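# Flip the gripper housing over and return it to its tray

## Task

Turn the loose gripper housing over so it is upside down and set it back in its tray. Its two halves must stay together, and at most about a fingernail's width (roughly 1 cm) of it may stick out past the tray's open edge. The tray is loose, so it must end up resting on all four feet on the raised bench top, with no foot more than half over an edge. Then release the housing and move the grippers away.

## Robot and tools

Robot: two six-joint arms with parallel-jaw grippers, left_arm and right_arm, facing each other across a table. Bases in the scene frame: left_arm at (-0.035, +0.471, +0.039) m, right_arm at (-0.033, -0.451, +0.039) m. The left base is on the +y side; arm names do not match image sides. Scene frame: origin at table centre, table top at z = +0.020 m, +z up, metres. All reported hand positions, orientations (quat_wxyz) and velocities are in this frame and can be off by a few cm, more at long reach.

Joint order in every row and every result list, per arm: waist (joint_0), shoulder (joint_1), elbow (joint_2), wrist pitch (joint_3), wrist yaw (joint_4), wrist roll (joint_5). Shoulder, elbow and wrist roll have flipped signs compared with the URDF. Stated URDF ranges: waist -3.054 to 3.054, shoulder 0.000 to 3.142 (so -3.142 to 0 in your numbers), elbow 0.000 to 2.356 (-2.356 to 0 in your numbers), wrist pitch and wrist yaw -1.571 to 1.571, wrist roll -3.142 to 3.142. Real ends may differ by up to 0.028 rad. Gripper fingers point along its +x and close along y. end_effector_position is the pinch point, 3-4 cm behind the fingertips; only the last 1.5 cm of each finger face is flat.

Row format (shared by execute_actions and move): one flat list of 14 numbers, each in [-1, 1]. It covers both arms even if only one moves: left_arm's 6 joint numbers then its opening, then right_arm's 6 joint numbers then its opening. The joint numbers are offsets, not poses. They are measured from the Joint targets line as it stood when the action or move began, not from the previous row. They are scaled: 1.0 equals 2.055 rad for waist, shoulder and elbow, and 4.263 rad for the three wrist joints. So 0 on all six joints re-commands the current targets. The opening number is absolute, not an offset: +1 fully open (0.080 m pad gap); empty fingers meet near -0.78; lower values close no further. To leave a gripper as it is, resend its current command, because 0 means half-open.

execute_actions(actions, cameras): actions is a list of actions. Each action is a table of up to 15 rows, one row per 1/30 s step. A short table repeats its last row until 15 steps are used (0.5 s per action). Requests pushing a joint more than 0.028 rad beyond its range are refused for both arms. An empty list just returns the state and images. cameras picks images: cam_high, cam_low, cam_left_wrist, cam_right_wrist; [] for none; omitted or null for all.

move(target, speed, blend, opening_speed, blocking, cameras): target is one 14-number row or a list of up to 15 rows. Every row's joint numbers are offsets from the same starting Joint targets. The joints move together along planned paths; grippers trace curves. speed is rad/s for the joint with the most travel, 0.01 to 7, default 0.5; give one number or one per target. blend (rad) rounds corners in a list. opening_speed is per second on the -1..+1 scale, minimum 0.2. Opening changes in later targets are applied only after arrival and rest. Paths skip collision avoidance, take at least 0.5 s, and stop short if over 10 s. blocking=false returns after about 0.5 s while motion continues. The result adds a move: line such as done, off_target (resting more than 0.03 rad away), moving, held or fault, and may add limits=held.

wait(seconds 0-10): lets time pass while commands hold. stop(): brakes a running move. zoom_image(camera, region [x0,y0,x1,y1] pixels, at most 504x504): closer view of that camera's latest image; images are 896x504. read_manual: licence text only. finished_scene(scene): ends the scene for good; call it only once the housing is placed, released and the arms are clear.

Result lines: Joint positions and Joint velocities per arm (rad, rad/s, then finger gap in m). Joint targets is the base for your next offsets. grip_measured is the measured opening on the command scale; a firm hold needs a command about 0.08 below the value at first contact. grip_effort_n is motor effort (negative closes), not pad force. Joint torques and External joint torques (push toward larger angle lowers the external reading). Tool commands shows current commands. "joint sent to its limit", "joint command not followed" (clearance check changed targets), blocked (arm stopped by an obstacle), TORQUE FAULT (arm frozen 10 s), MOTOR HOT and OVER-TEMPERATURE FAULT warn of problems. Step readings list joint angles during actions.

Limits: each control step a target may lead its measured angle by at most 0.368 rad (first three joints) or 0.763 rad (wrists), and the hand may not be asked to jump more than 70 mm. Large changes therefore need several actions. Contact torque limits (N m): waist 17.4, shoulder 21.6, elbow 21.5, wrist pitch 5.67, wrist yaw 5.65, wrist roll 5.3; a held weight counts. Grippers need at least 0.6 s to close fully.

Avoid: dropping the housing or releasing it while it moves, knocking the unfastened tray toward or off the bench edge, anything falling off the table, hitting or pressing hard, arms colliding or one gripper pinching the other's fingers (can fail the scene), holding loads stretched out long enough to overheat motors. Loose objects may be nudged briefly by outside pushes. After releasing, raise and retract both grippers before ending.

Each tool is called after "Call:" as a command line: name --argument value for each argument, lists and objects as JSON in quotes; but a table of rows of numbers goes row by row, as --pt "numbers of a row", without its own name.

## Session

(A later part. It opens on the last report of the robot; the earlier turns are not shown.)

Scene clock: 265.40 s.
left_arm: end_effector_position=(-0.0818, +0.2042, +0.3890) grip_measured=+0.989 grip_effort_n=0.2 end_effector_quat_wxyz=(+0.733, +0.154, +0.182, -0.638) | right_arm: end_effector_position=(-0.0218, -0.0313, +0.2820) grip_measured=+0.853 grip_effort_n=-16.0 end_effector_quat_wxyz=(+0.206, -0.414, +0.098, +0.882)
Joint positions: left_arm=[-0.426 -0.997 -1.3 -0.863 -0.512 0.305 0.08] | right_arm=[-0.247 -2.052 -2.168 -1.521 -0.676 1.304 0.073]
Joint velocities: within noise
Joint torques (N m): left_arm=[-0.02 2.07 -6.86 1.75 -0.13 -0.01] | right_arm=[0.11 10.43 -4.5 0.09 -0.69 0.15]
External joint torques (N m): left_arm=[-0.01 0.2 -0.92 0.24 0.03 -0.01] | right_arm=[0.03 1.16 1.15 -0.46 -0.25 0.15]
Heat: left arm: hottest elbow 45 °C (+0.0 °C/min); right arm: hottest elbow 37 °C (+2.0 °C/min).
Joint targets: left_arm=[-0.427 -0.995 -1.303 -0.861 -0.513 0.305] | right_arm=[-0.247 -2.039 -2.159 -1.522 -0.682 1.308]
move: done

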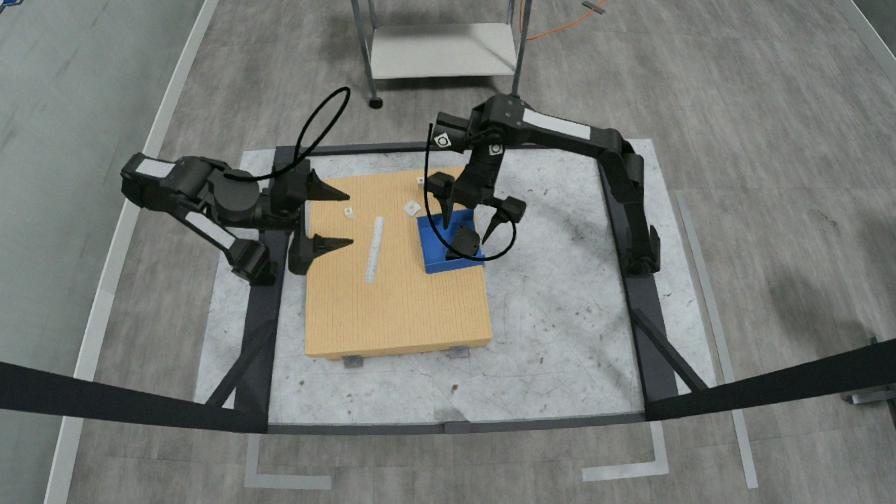

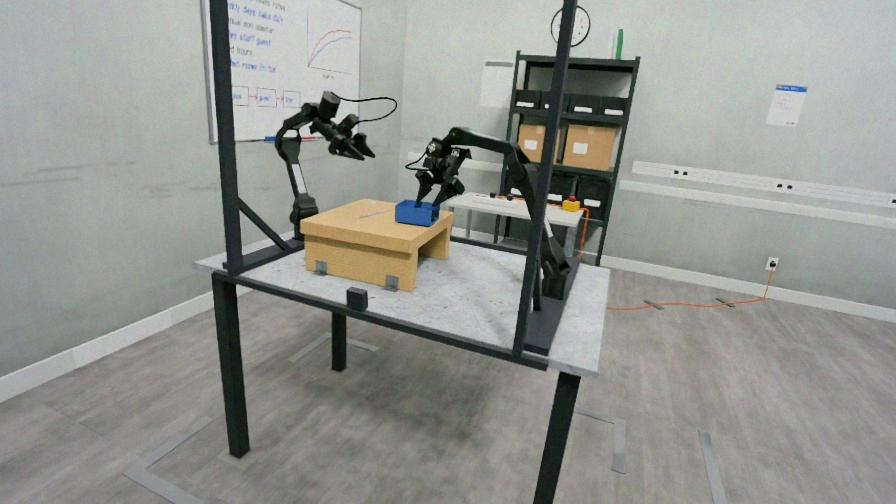

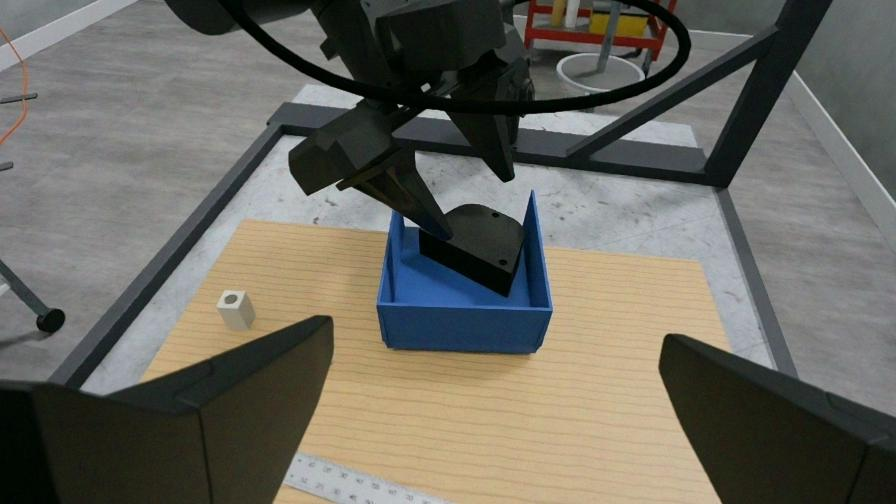

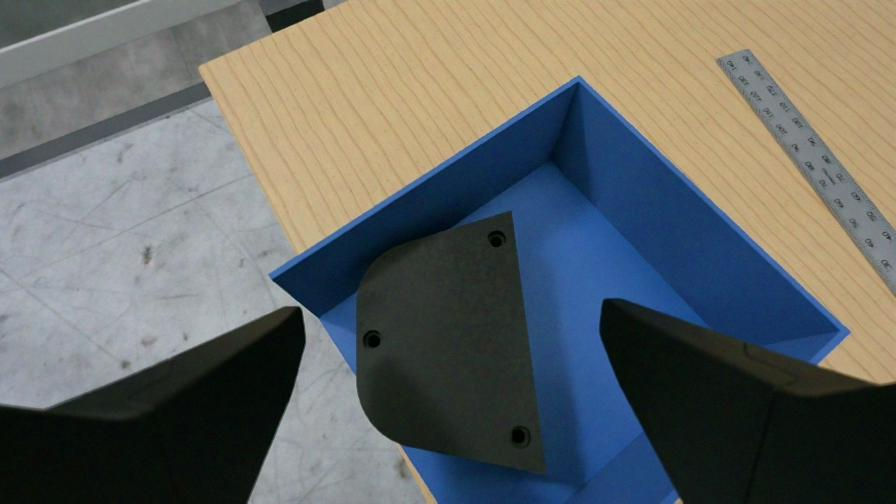

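Call:
move --target '[0,0,0,0,0,0,0.989,0.0506,-0.0175,-0.0096,-0.0032,0.0625,-0.0164,0.85]' --speed 0.3

Call:
zoom_image --camera "cam_left_wrist" --region '[340, 120, 600, 370]'

Call:
zoom_image --camera "cam_high" --region '[380, 170, 520, 310]'

Scene clock: 284.90 s.
left_arm: end_effector_position=(-0.0818, +0.2042, +0.3890) grip_measured=+0.989 grip_effort_n=0.2 end_effector_quat_wxyz=(+0.733, +0.154, +0.182, -0.638) | right_arm: end_effector_position=(-0.0320, -0.0354, +0.2588) grip_measured=+0.853 grip_effort_n=-16.0 end_effector_quat_wxyz=(+0.190, -0.522, +0.117, +0.823)
Joint positions: left_arm=[-0.426 -0.997 -1.3 -0.863 -0.512 0.305 0.08] | right_arm=[-0.144 -2.061 -2.17 -1.534 -0.418 1.241 0.073]
Joint velocities: within noise
Joint torques (N m): left_arm=[-0.02 2.08 -6.86 1.75 -0.13 -0.02] | right_arm=[0.2 7.87 -6.45 0.09 -0.23 -0.08]
External joint torques (N m): left_arm=[-0.02 0.22 -0.97 0.26 0.04 -0.02] | right_arm=[0.18 -1.34 -0.86 -0.46 0.07 -0.08]
Heat: left arm: hottest elbow 45 °C (+0.0 °C/min); right arm: hottest shoulder 38 °C (+6.0 °C/min).
Joint targets: left_arm=[-0.427 -0.995 -1.303 -0.861 -0.513 0.305] | right_arm=[-0.143 -2.075 -2.179 -1.536 -0.415 1.238]
move: done

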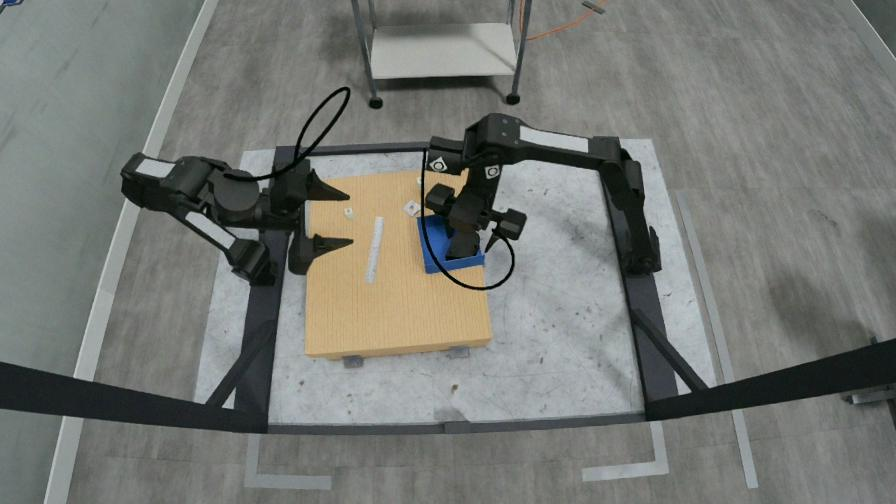

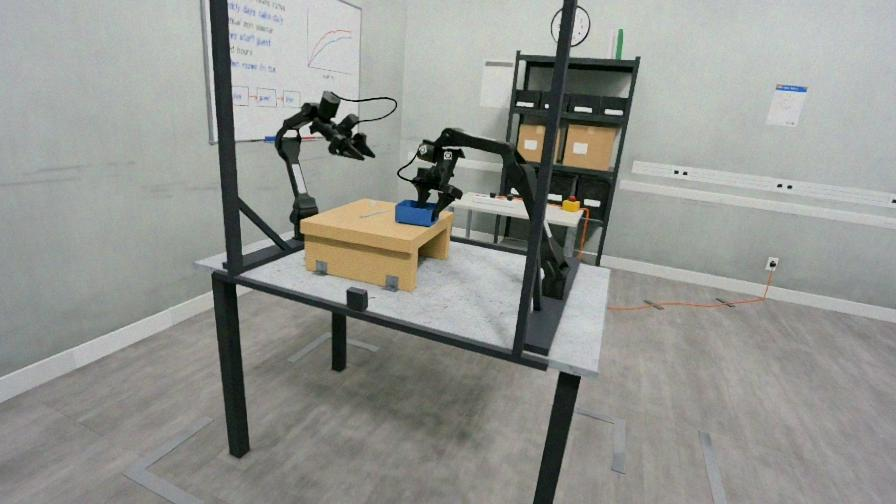

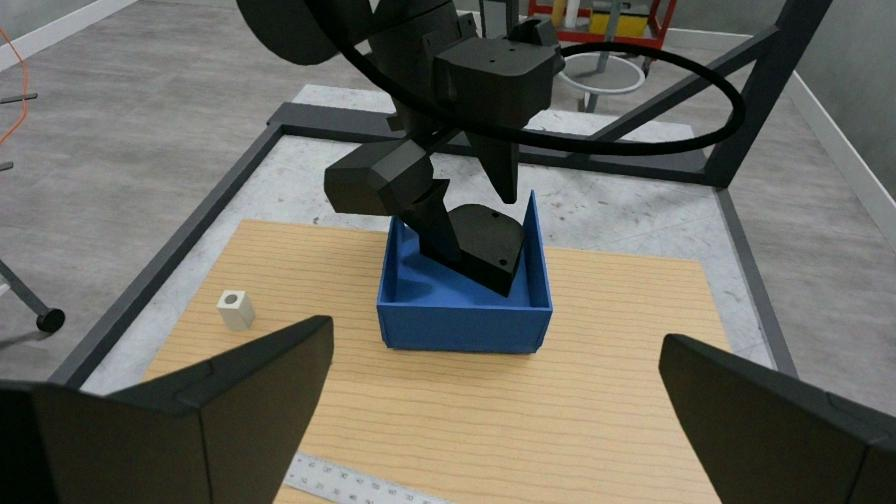

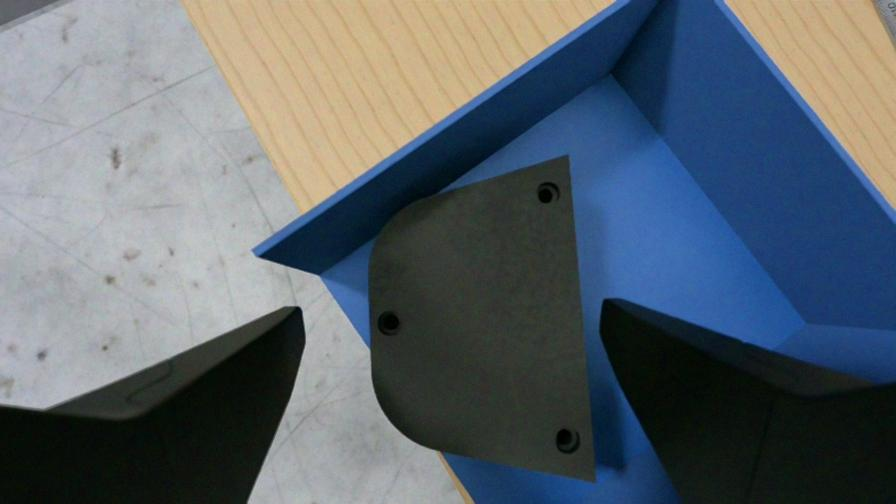

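Scaled by 1.938 from the camera's 896x504 image, which has a finer 1280x720 frame.

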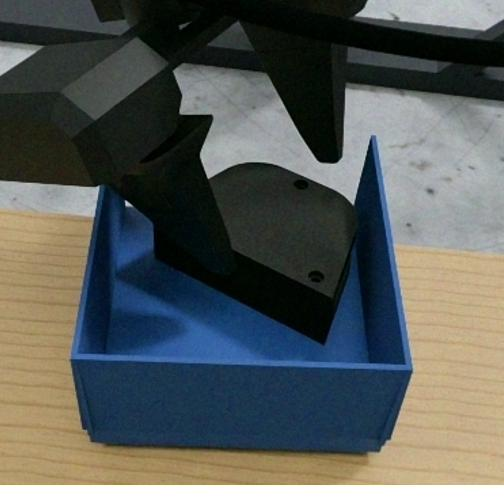

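Scaled by 3.600 from the camera's 896x504 image, which has a finer 1280x720 frame.

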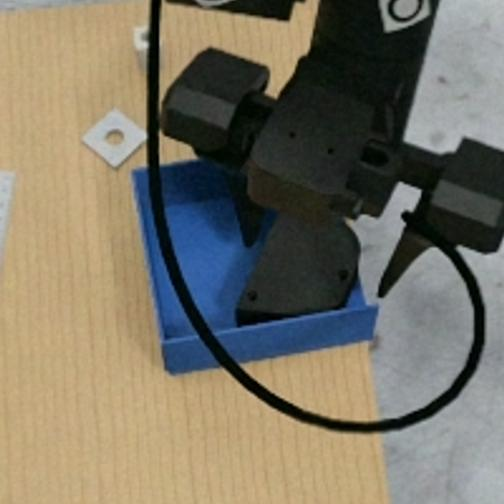

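Call:
move --pt "0 0 0 0 0 0 0.989 -0.0032 -0.0149 -0.0232 -0.004 0 0.0094 0.85" --pt "0 0 0 0 0 0 0.989 -0.0032 0.001 0.0399 0.0188 0 0.0094 0.85" --speed 0.15

Call:
zoom_image --camera "cam_left_wrist" --region '[340, 120, 600, 370]'

Call:
zoom_image --camera "cam_low" --region '[370, 140, 480, 250]'

Scene clock: 303.73 s.
left_arm: end_effector_position=(-0.0818, +0.2042, +0.3890) grip_measured=+0.989 grip_effort_n=0.2 end_effector_quat_wxyz=(+0.733, +0.154, +0.182, -0.638) | right_arm: end_effector_position=(-0.0298, -0.0255, +0.2402) grip_measured=+0.853 grip_effort_n=-15.1 end_effector_quat_wxyz=(+0.183, -0.525, +0.099, +0.825)
Joint positions: left_arm=[-0.426 -0.997 -1.3 -0.863 -0.512 0.305 0.08] | right_arm=[-0.146 -2.075 -2.112 -1.456 -0.419 1.278 0.073]
Joint velocities: within noise
Joint torques (N m): left_arm=[-0.04 2.06 -6.85 1.75 -0.14 -0.01] | right_arm=[-0.3 9.61 -3.93 0.29 -0.19 -0.03]
External joint torques (N m): left_arm=[-0.03 0.17 -0.93 0.26 0.02 -0.01] | right_arm=[-0.4 0.05 1.85 -0.26 0.13 -0.02]
Heat: left arm: hottest elbow 45 °C (+0.0 °C/min); right arm: hottest shoulder 37 °C (+3.0 °C/min).
Joint targets: left_arm=[-0.427 -0.995 -1.303 -0.861 -0.513 0.305] | right_arm=[-0.150 -2.073 -2.097 -1.455 -0.416 1.278]
move: done

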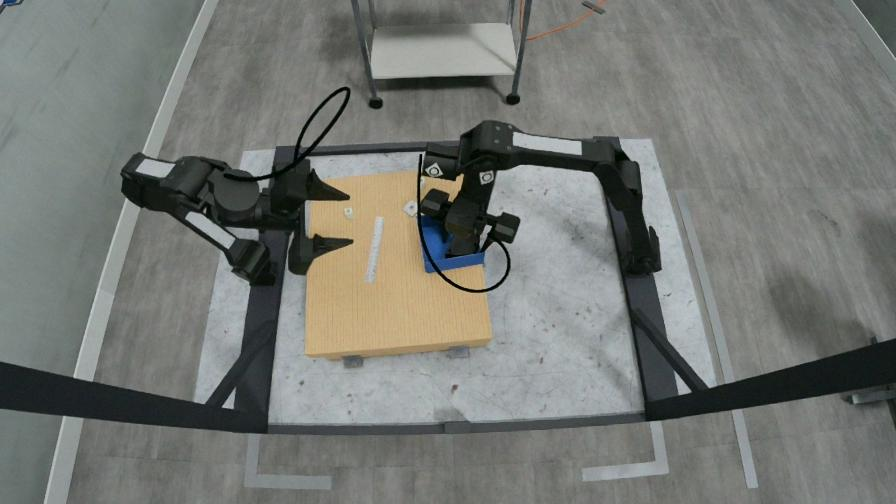

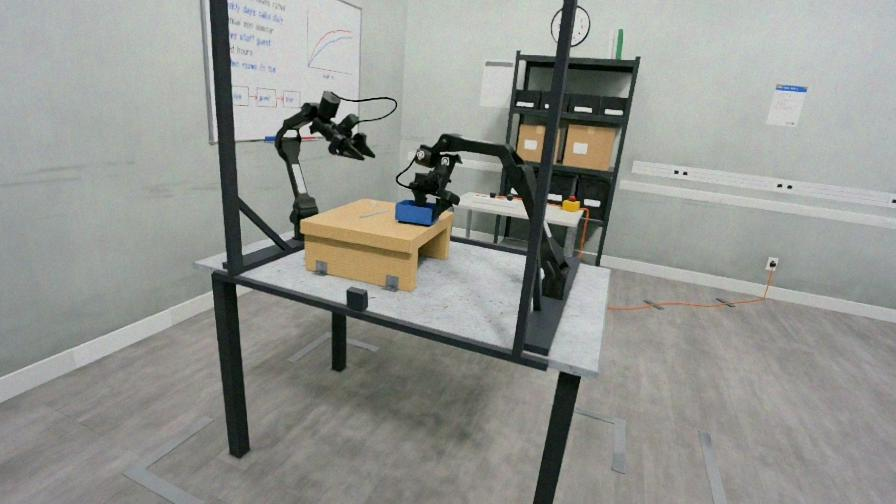

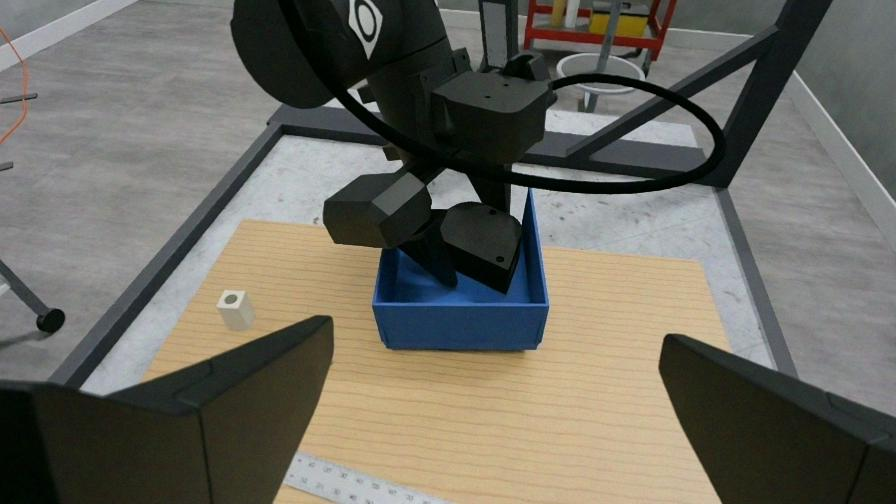

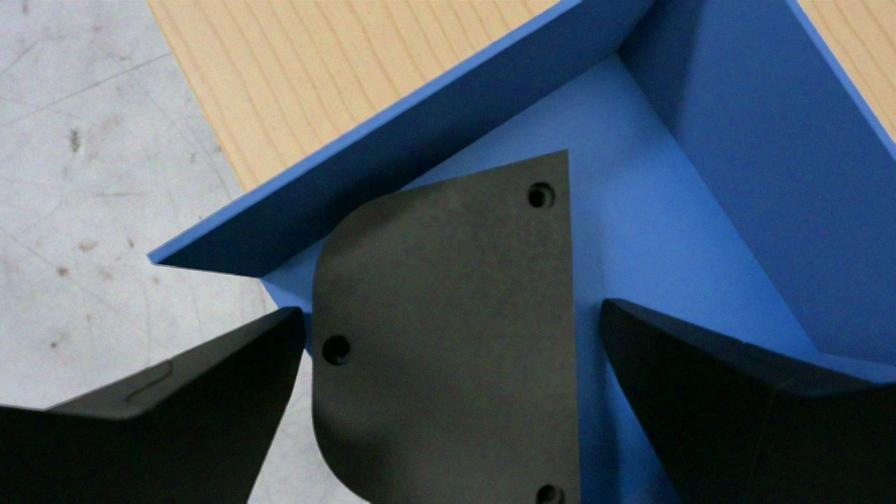

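Scaled by 1.938 from the camera's 896x504 image, which has a finer 1280x720 frame.

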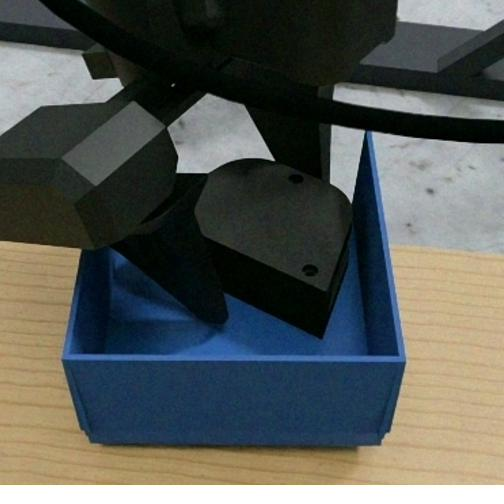

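Scaled by 4.582 from the camera's 896x504 image, which has a finer 1280x720 frame.

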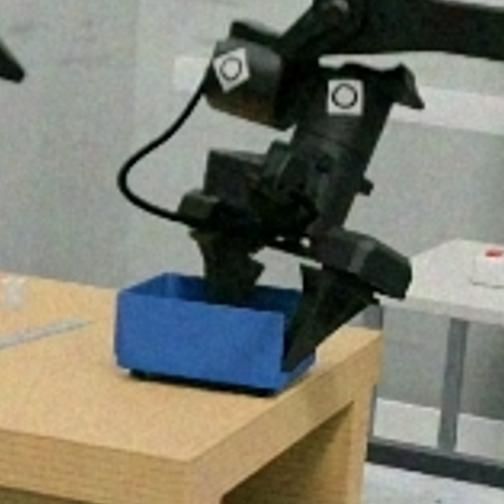

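Call:
move --target '[0,0,0,0,0,0,0.989,0,-0.0033,-0.0132,-0.0048,0,0,0.85]' --speed 0.15

Call:
zoom_image --camera "cam_left_wrist" --region '[340, 120, 600, 370]'

Call:
zoom_image --camera "cam_low" --region '[370, 140, 480, 250]'

Scene clock: 311.57 s.
left_arm: end_effector_position=(-0.0818, +0.2042, +0.3890) grip_measured=+0.989 grip_effort_n=0.2 end_effector_quat_wxyz=(+0.733, +0.154, +0.182, -0.638) | right_arm: end_effector_position=(-0.0304, -0.0284, +0.2410) grip_measured=+0.853 grip_effort_n=-15.1 end_effector_quat_wxyz=(+0.179, -0.526, +0.104, +0.825)
Joint positions: left_arm=[-0.426 -0.997 -1.3 -0.863 -0.512 0.305 0.08] | right_arm=[-0.146 -2.074 -2.117 -1.474 -0.419 1.278 0.073]
Joint velocities: within noise
Joint torques (N m): left_arm=[-0.01 2.06 -6.83 1.75 -0.14 -0.02] | right_arm=[-0.45 8.84 -6.4 0.01 -0.18 -0.01]
External joint torques (N m): left_arm=[0 0.18 -0.92 0.26 0.03 -0.01] | right_arm=[-0.47 -0.61 -0.69 -0.53 0.12 0]
Heat: left arm: hottest elbow 45 °C (+0.0 °C/min); right arm: hottest shoulder 38 °C (+3.0 °C/min).
Joint targets: left_arm=[-0.427 -0.995 -1.303 -0.861 -0.513 0.305] | right_arm=[-0.149 -2.080 -2.124 -1.476 -0.416 1.278]
move: done

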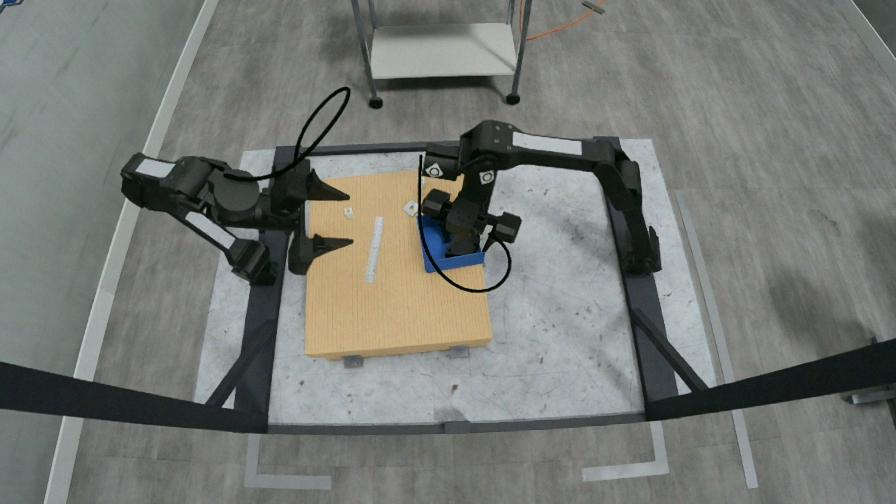

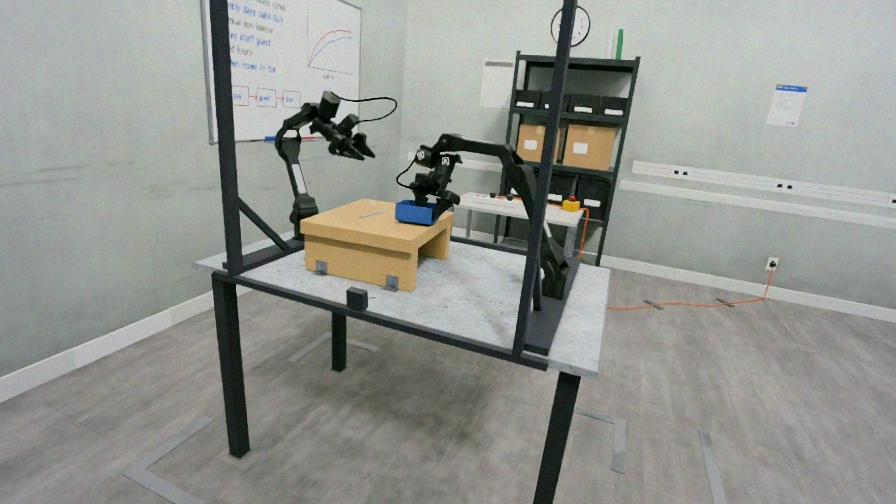

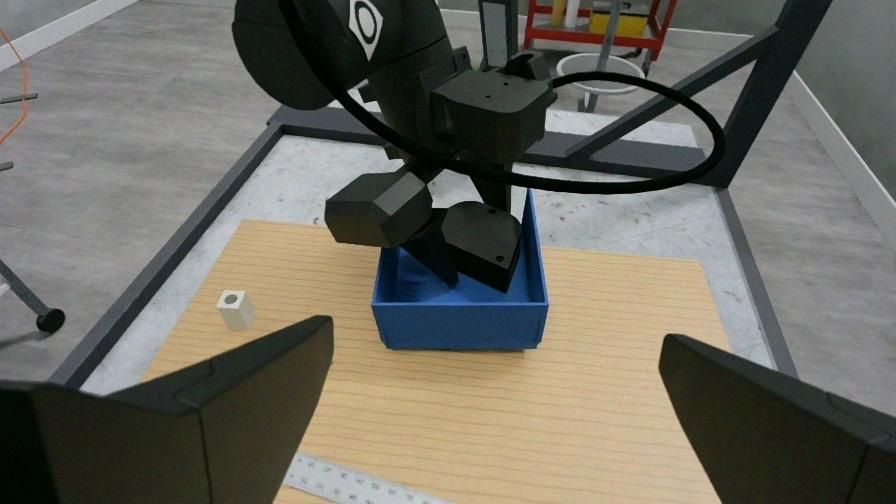

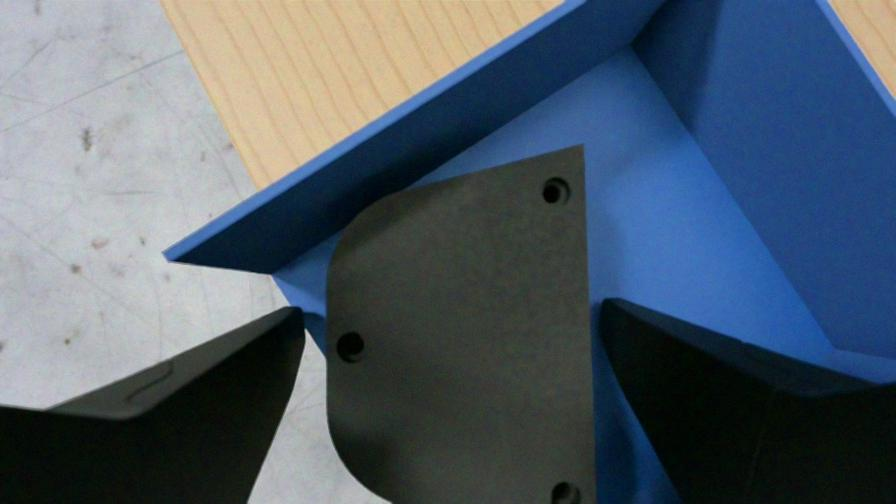

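Scaled by 1.938 from the camera's 896x504 image, which has a finer 1280x720 frame.

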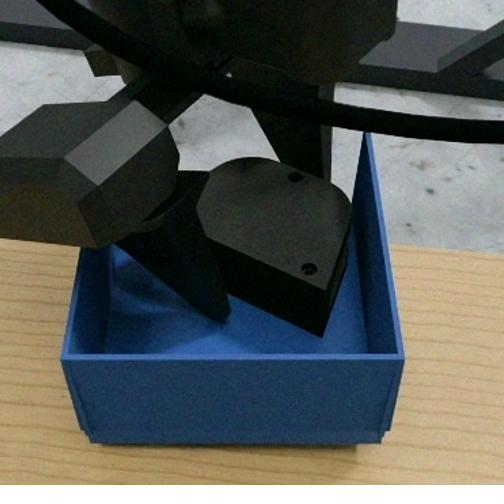

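Scaled by 4.582 from the camera's 896x504 image, which has a finer 1280x720 frame.

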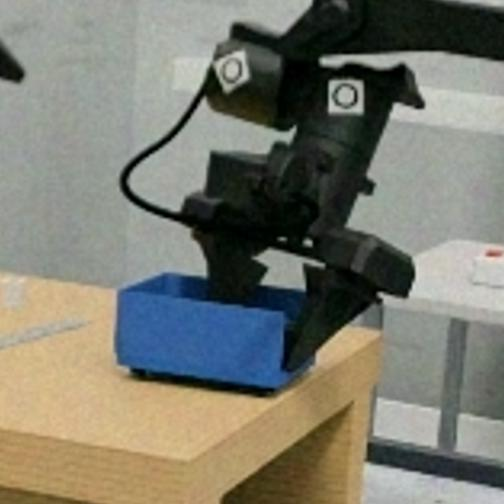

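Call:
move --target '[0,0,0,0,0,0,0.989,0,0,0,0,0,0,0.3]' --opening_speed 0.3

Call:
zoom_image --camera "cam_left_wrist" --region '[340, 120, 600, 370]'

Scene clock: 316.90 s.
left_arm: end_effector_position=(-0.0818, +0.2042, +0.3890) grip_measured=+0.989 grip_effort_n=0.2 end_effector_quat_wxyz=(+0.733, +0.154, +0.182, -0.638) | right_arm: end_effector_position=(-0.0299, -0.0286, +0.2410) grip_measured=+0.320 grip_effort_n=-83.5 end_effector_quat_wxyz=(+0.180, -0.526, +0.105, +0.825)
Joint positions: left_arm=[-0.426 -0.997 -1.3 -0.863 -0.512 0.305 0.08] | right_arm=[-0.147 -2.074 -2.117 -1.475 -0.418 1.278 0.049]
Joint velocities: within noise
Joint torques (N m): left_arm=[-0.03 2.08 -6.87 1.75 -0.13 -0.01] | right_arm=[-0.35 8.93 -6.44 0.09 -0.22 -0.03]
External joint torques (N m): left_arm=[-0.03 0.3 -1.08 0.3 0.03 -0.01] | right_arm=[-0.33 -0.5 -0.75 -0.42 0.08 -0.03]
Heat: left arm: hottest elbow 45 °C (+0.0 °C/min); right arm: hottest shoulder 38 °C (+2.0 °C/min).
Joint targets: left_arm=[-0.427 -0.995 -1.303 -0.861 -0.513 0.305] | right_arm=[-0.149 -2.080 -2.124 -1.476 -0.416 1.278]
move: done

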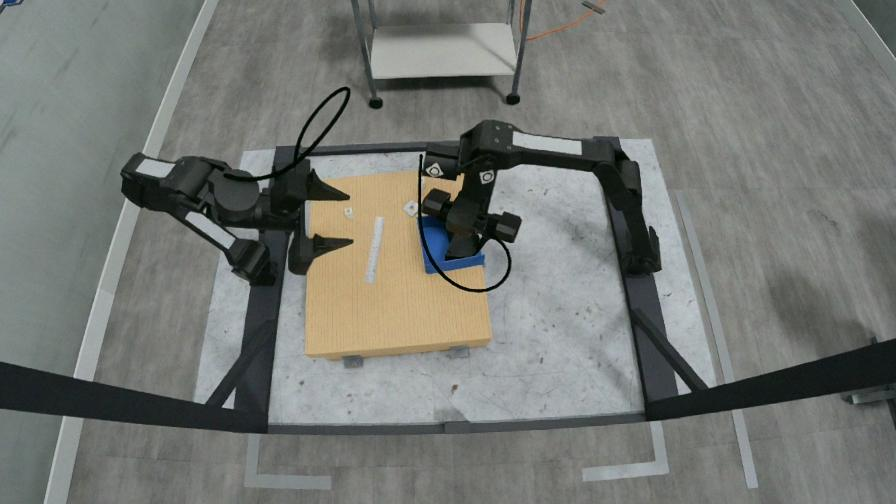

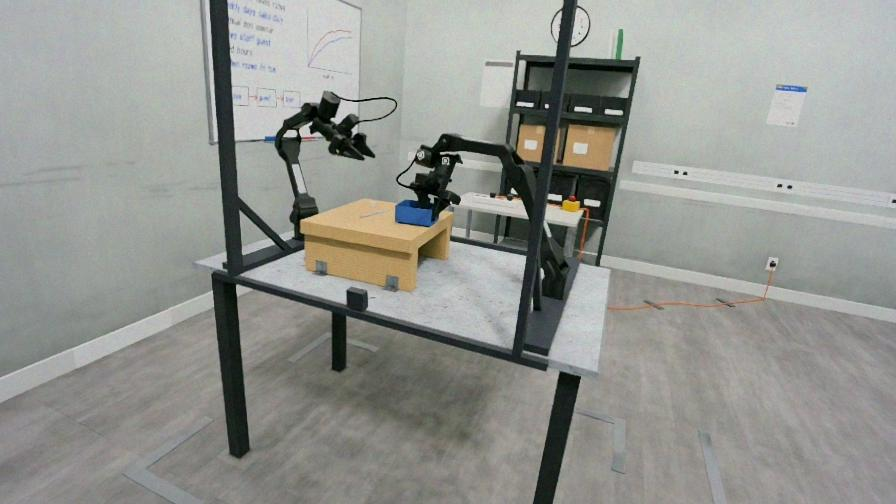

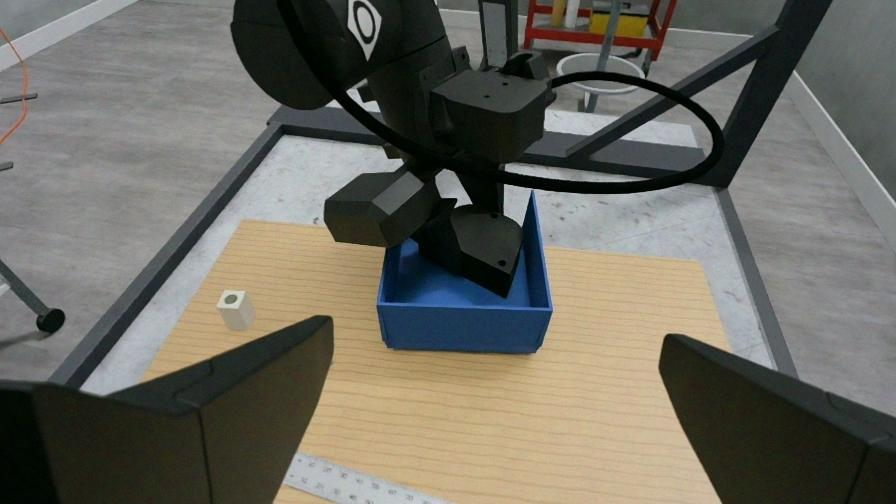

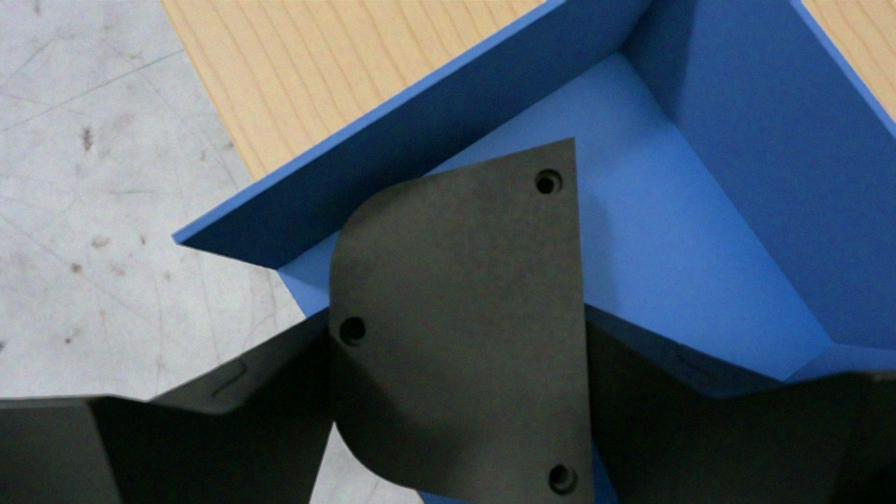

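Scaled by 1.938 from the camera's 896x504 image, which has a finer 1280x720 frame.

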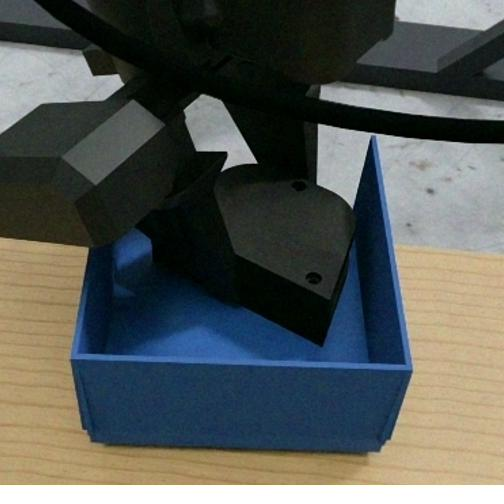

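Call:
move --target '[0,0,0,0,0,0,0.989,0,-0.0125,-0.05,-0.0181,0,0,0.22]' --speed 0.1

Call:
zoom_image --camera "cam_left_wrist" --region '[340, 120, 600, 370]'

Call:
zoom_image --camera "cam_low" --region '[370, 140, 480, 250]'

Scene clock: 386.47 s.
left_arm: end_effector_position=(-0.0818, +0.2042, +0.3890) grip_measured=+0.989 grip_effort_n=0.2 end_effector_quat_wxyz=(+0.733, +0.154, +0.182, -0.638) | right_arm: end_effector_position=(-0.0300, -0.0302, +0.2590) grip_measured=+0.320 grip_effort_n=-83.5 end_effector_quat_wxyz=(+0.182, -0.526, +0.102, +0.825)
Joint positions: left_arm=[-0.426 -0.997 -1.3 -0.863 -0.512 0.305 0.08] | right_arm=[-0.147 -2.091 -2.217 -1.551 -0.417 1.278 0.049]
Joint velocities: within noise
Joint torques (N m): left_arm=[-0.02 2.09 -6.86 1.75 -0.15 0] | right_arm=[-0.18 8.01 -6.64 0.09 -0.2 -0.01]
External joint torques (N m): left_arm=[-0.01 0.28 -1.02 0.28 0.02 0] | right_arm=[-0.21 -1.43 -1.07 -0.45 0.1 -0.01]
Heat: left arm: hottest elbow 45 °C (+0.0 °C/min); right arm: hottest shoulder 39 °C (+1.0 °C/min).
Joint targets: left_arm=[-0.427 -0.995 -1.303 -0.861 -0.513 0.305] | right_arm=[-0.149 -2.106 -2.227 -1.553 -0.415 1.278]
move: done

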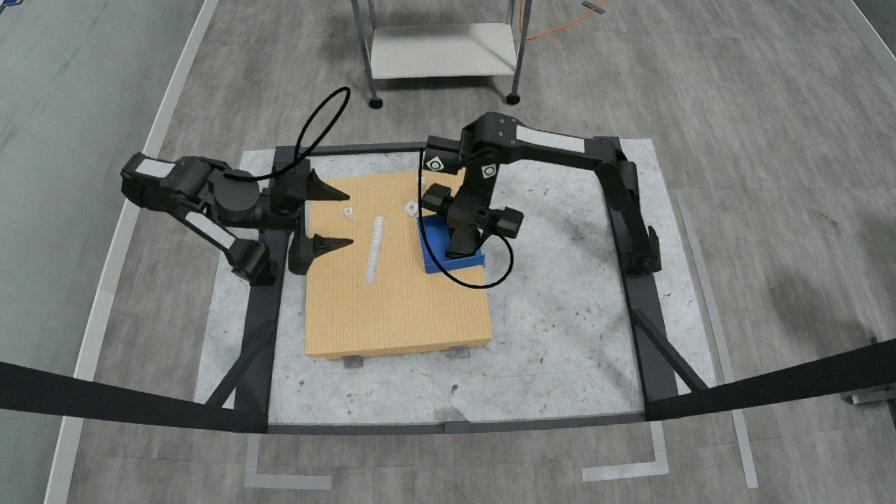

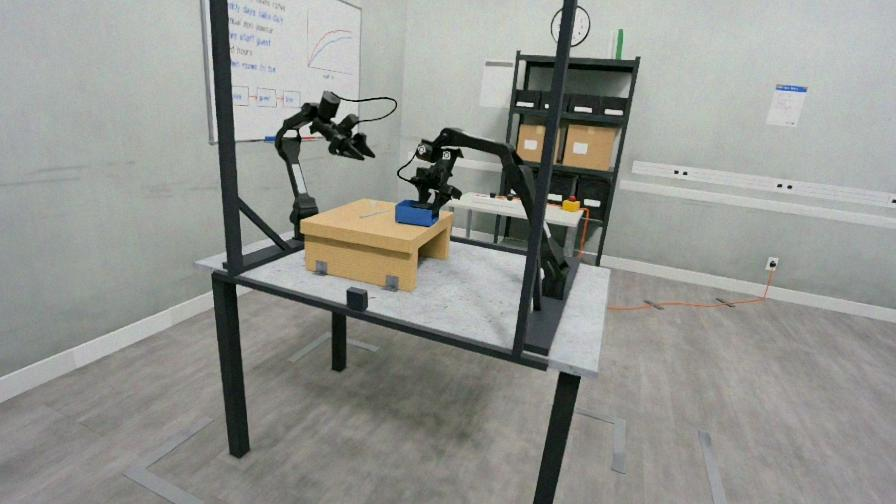

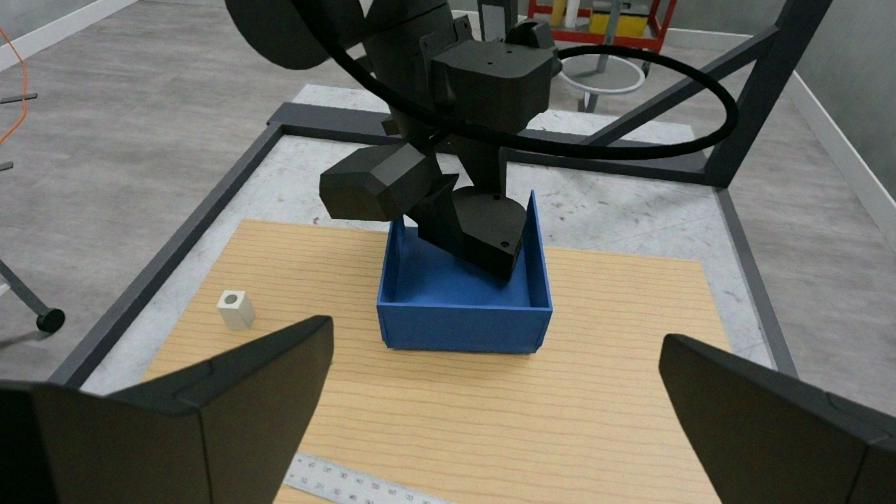

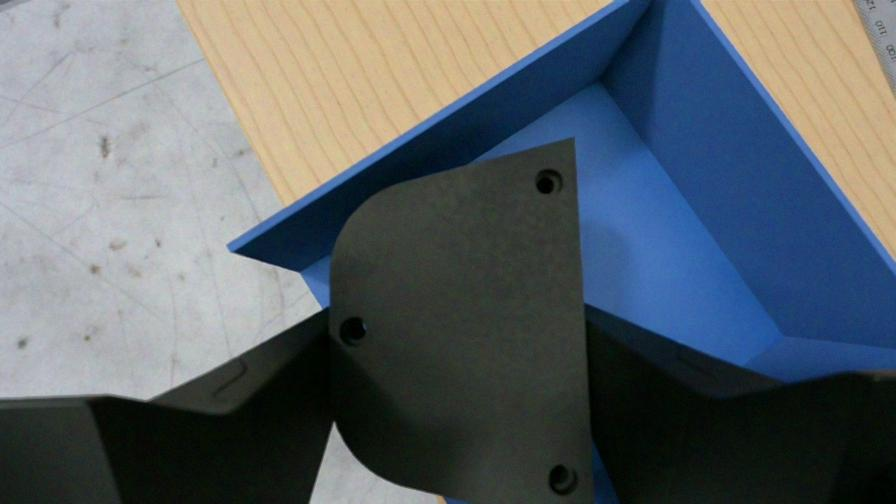

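Scaled by 1.938 from the camera's 896x504 image, which has a finer 1280x720 frame.

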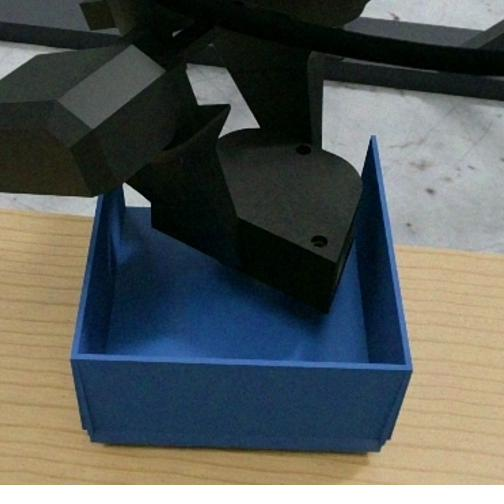

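Scaled by 4.582 from the camera's 896x504 image, which has a finer 1280x720 frame.

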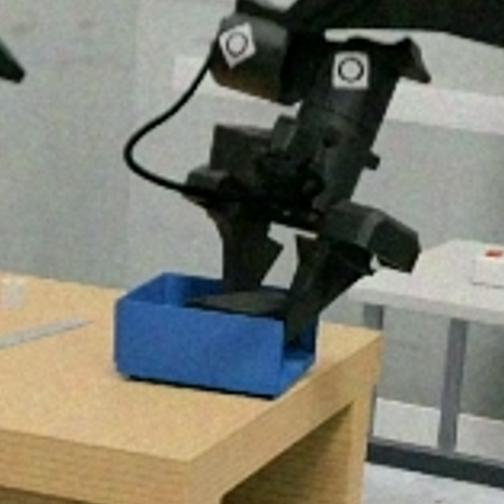

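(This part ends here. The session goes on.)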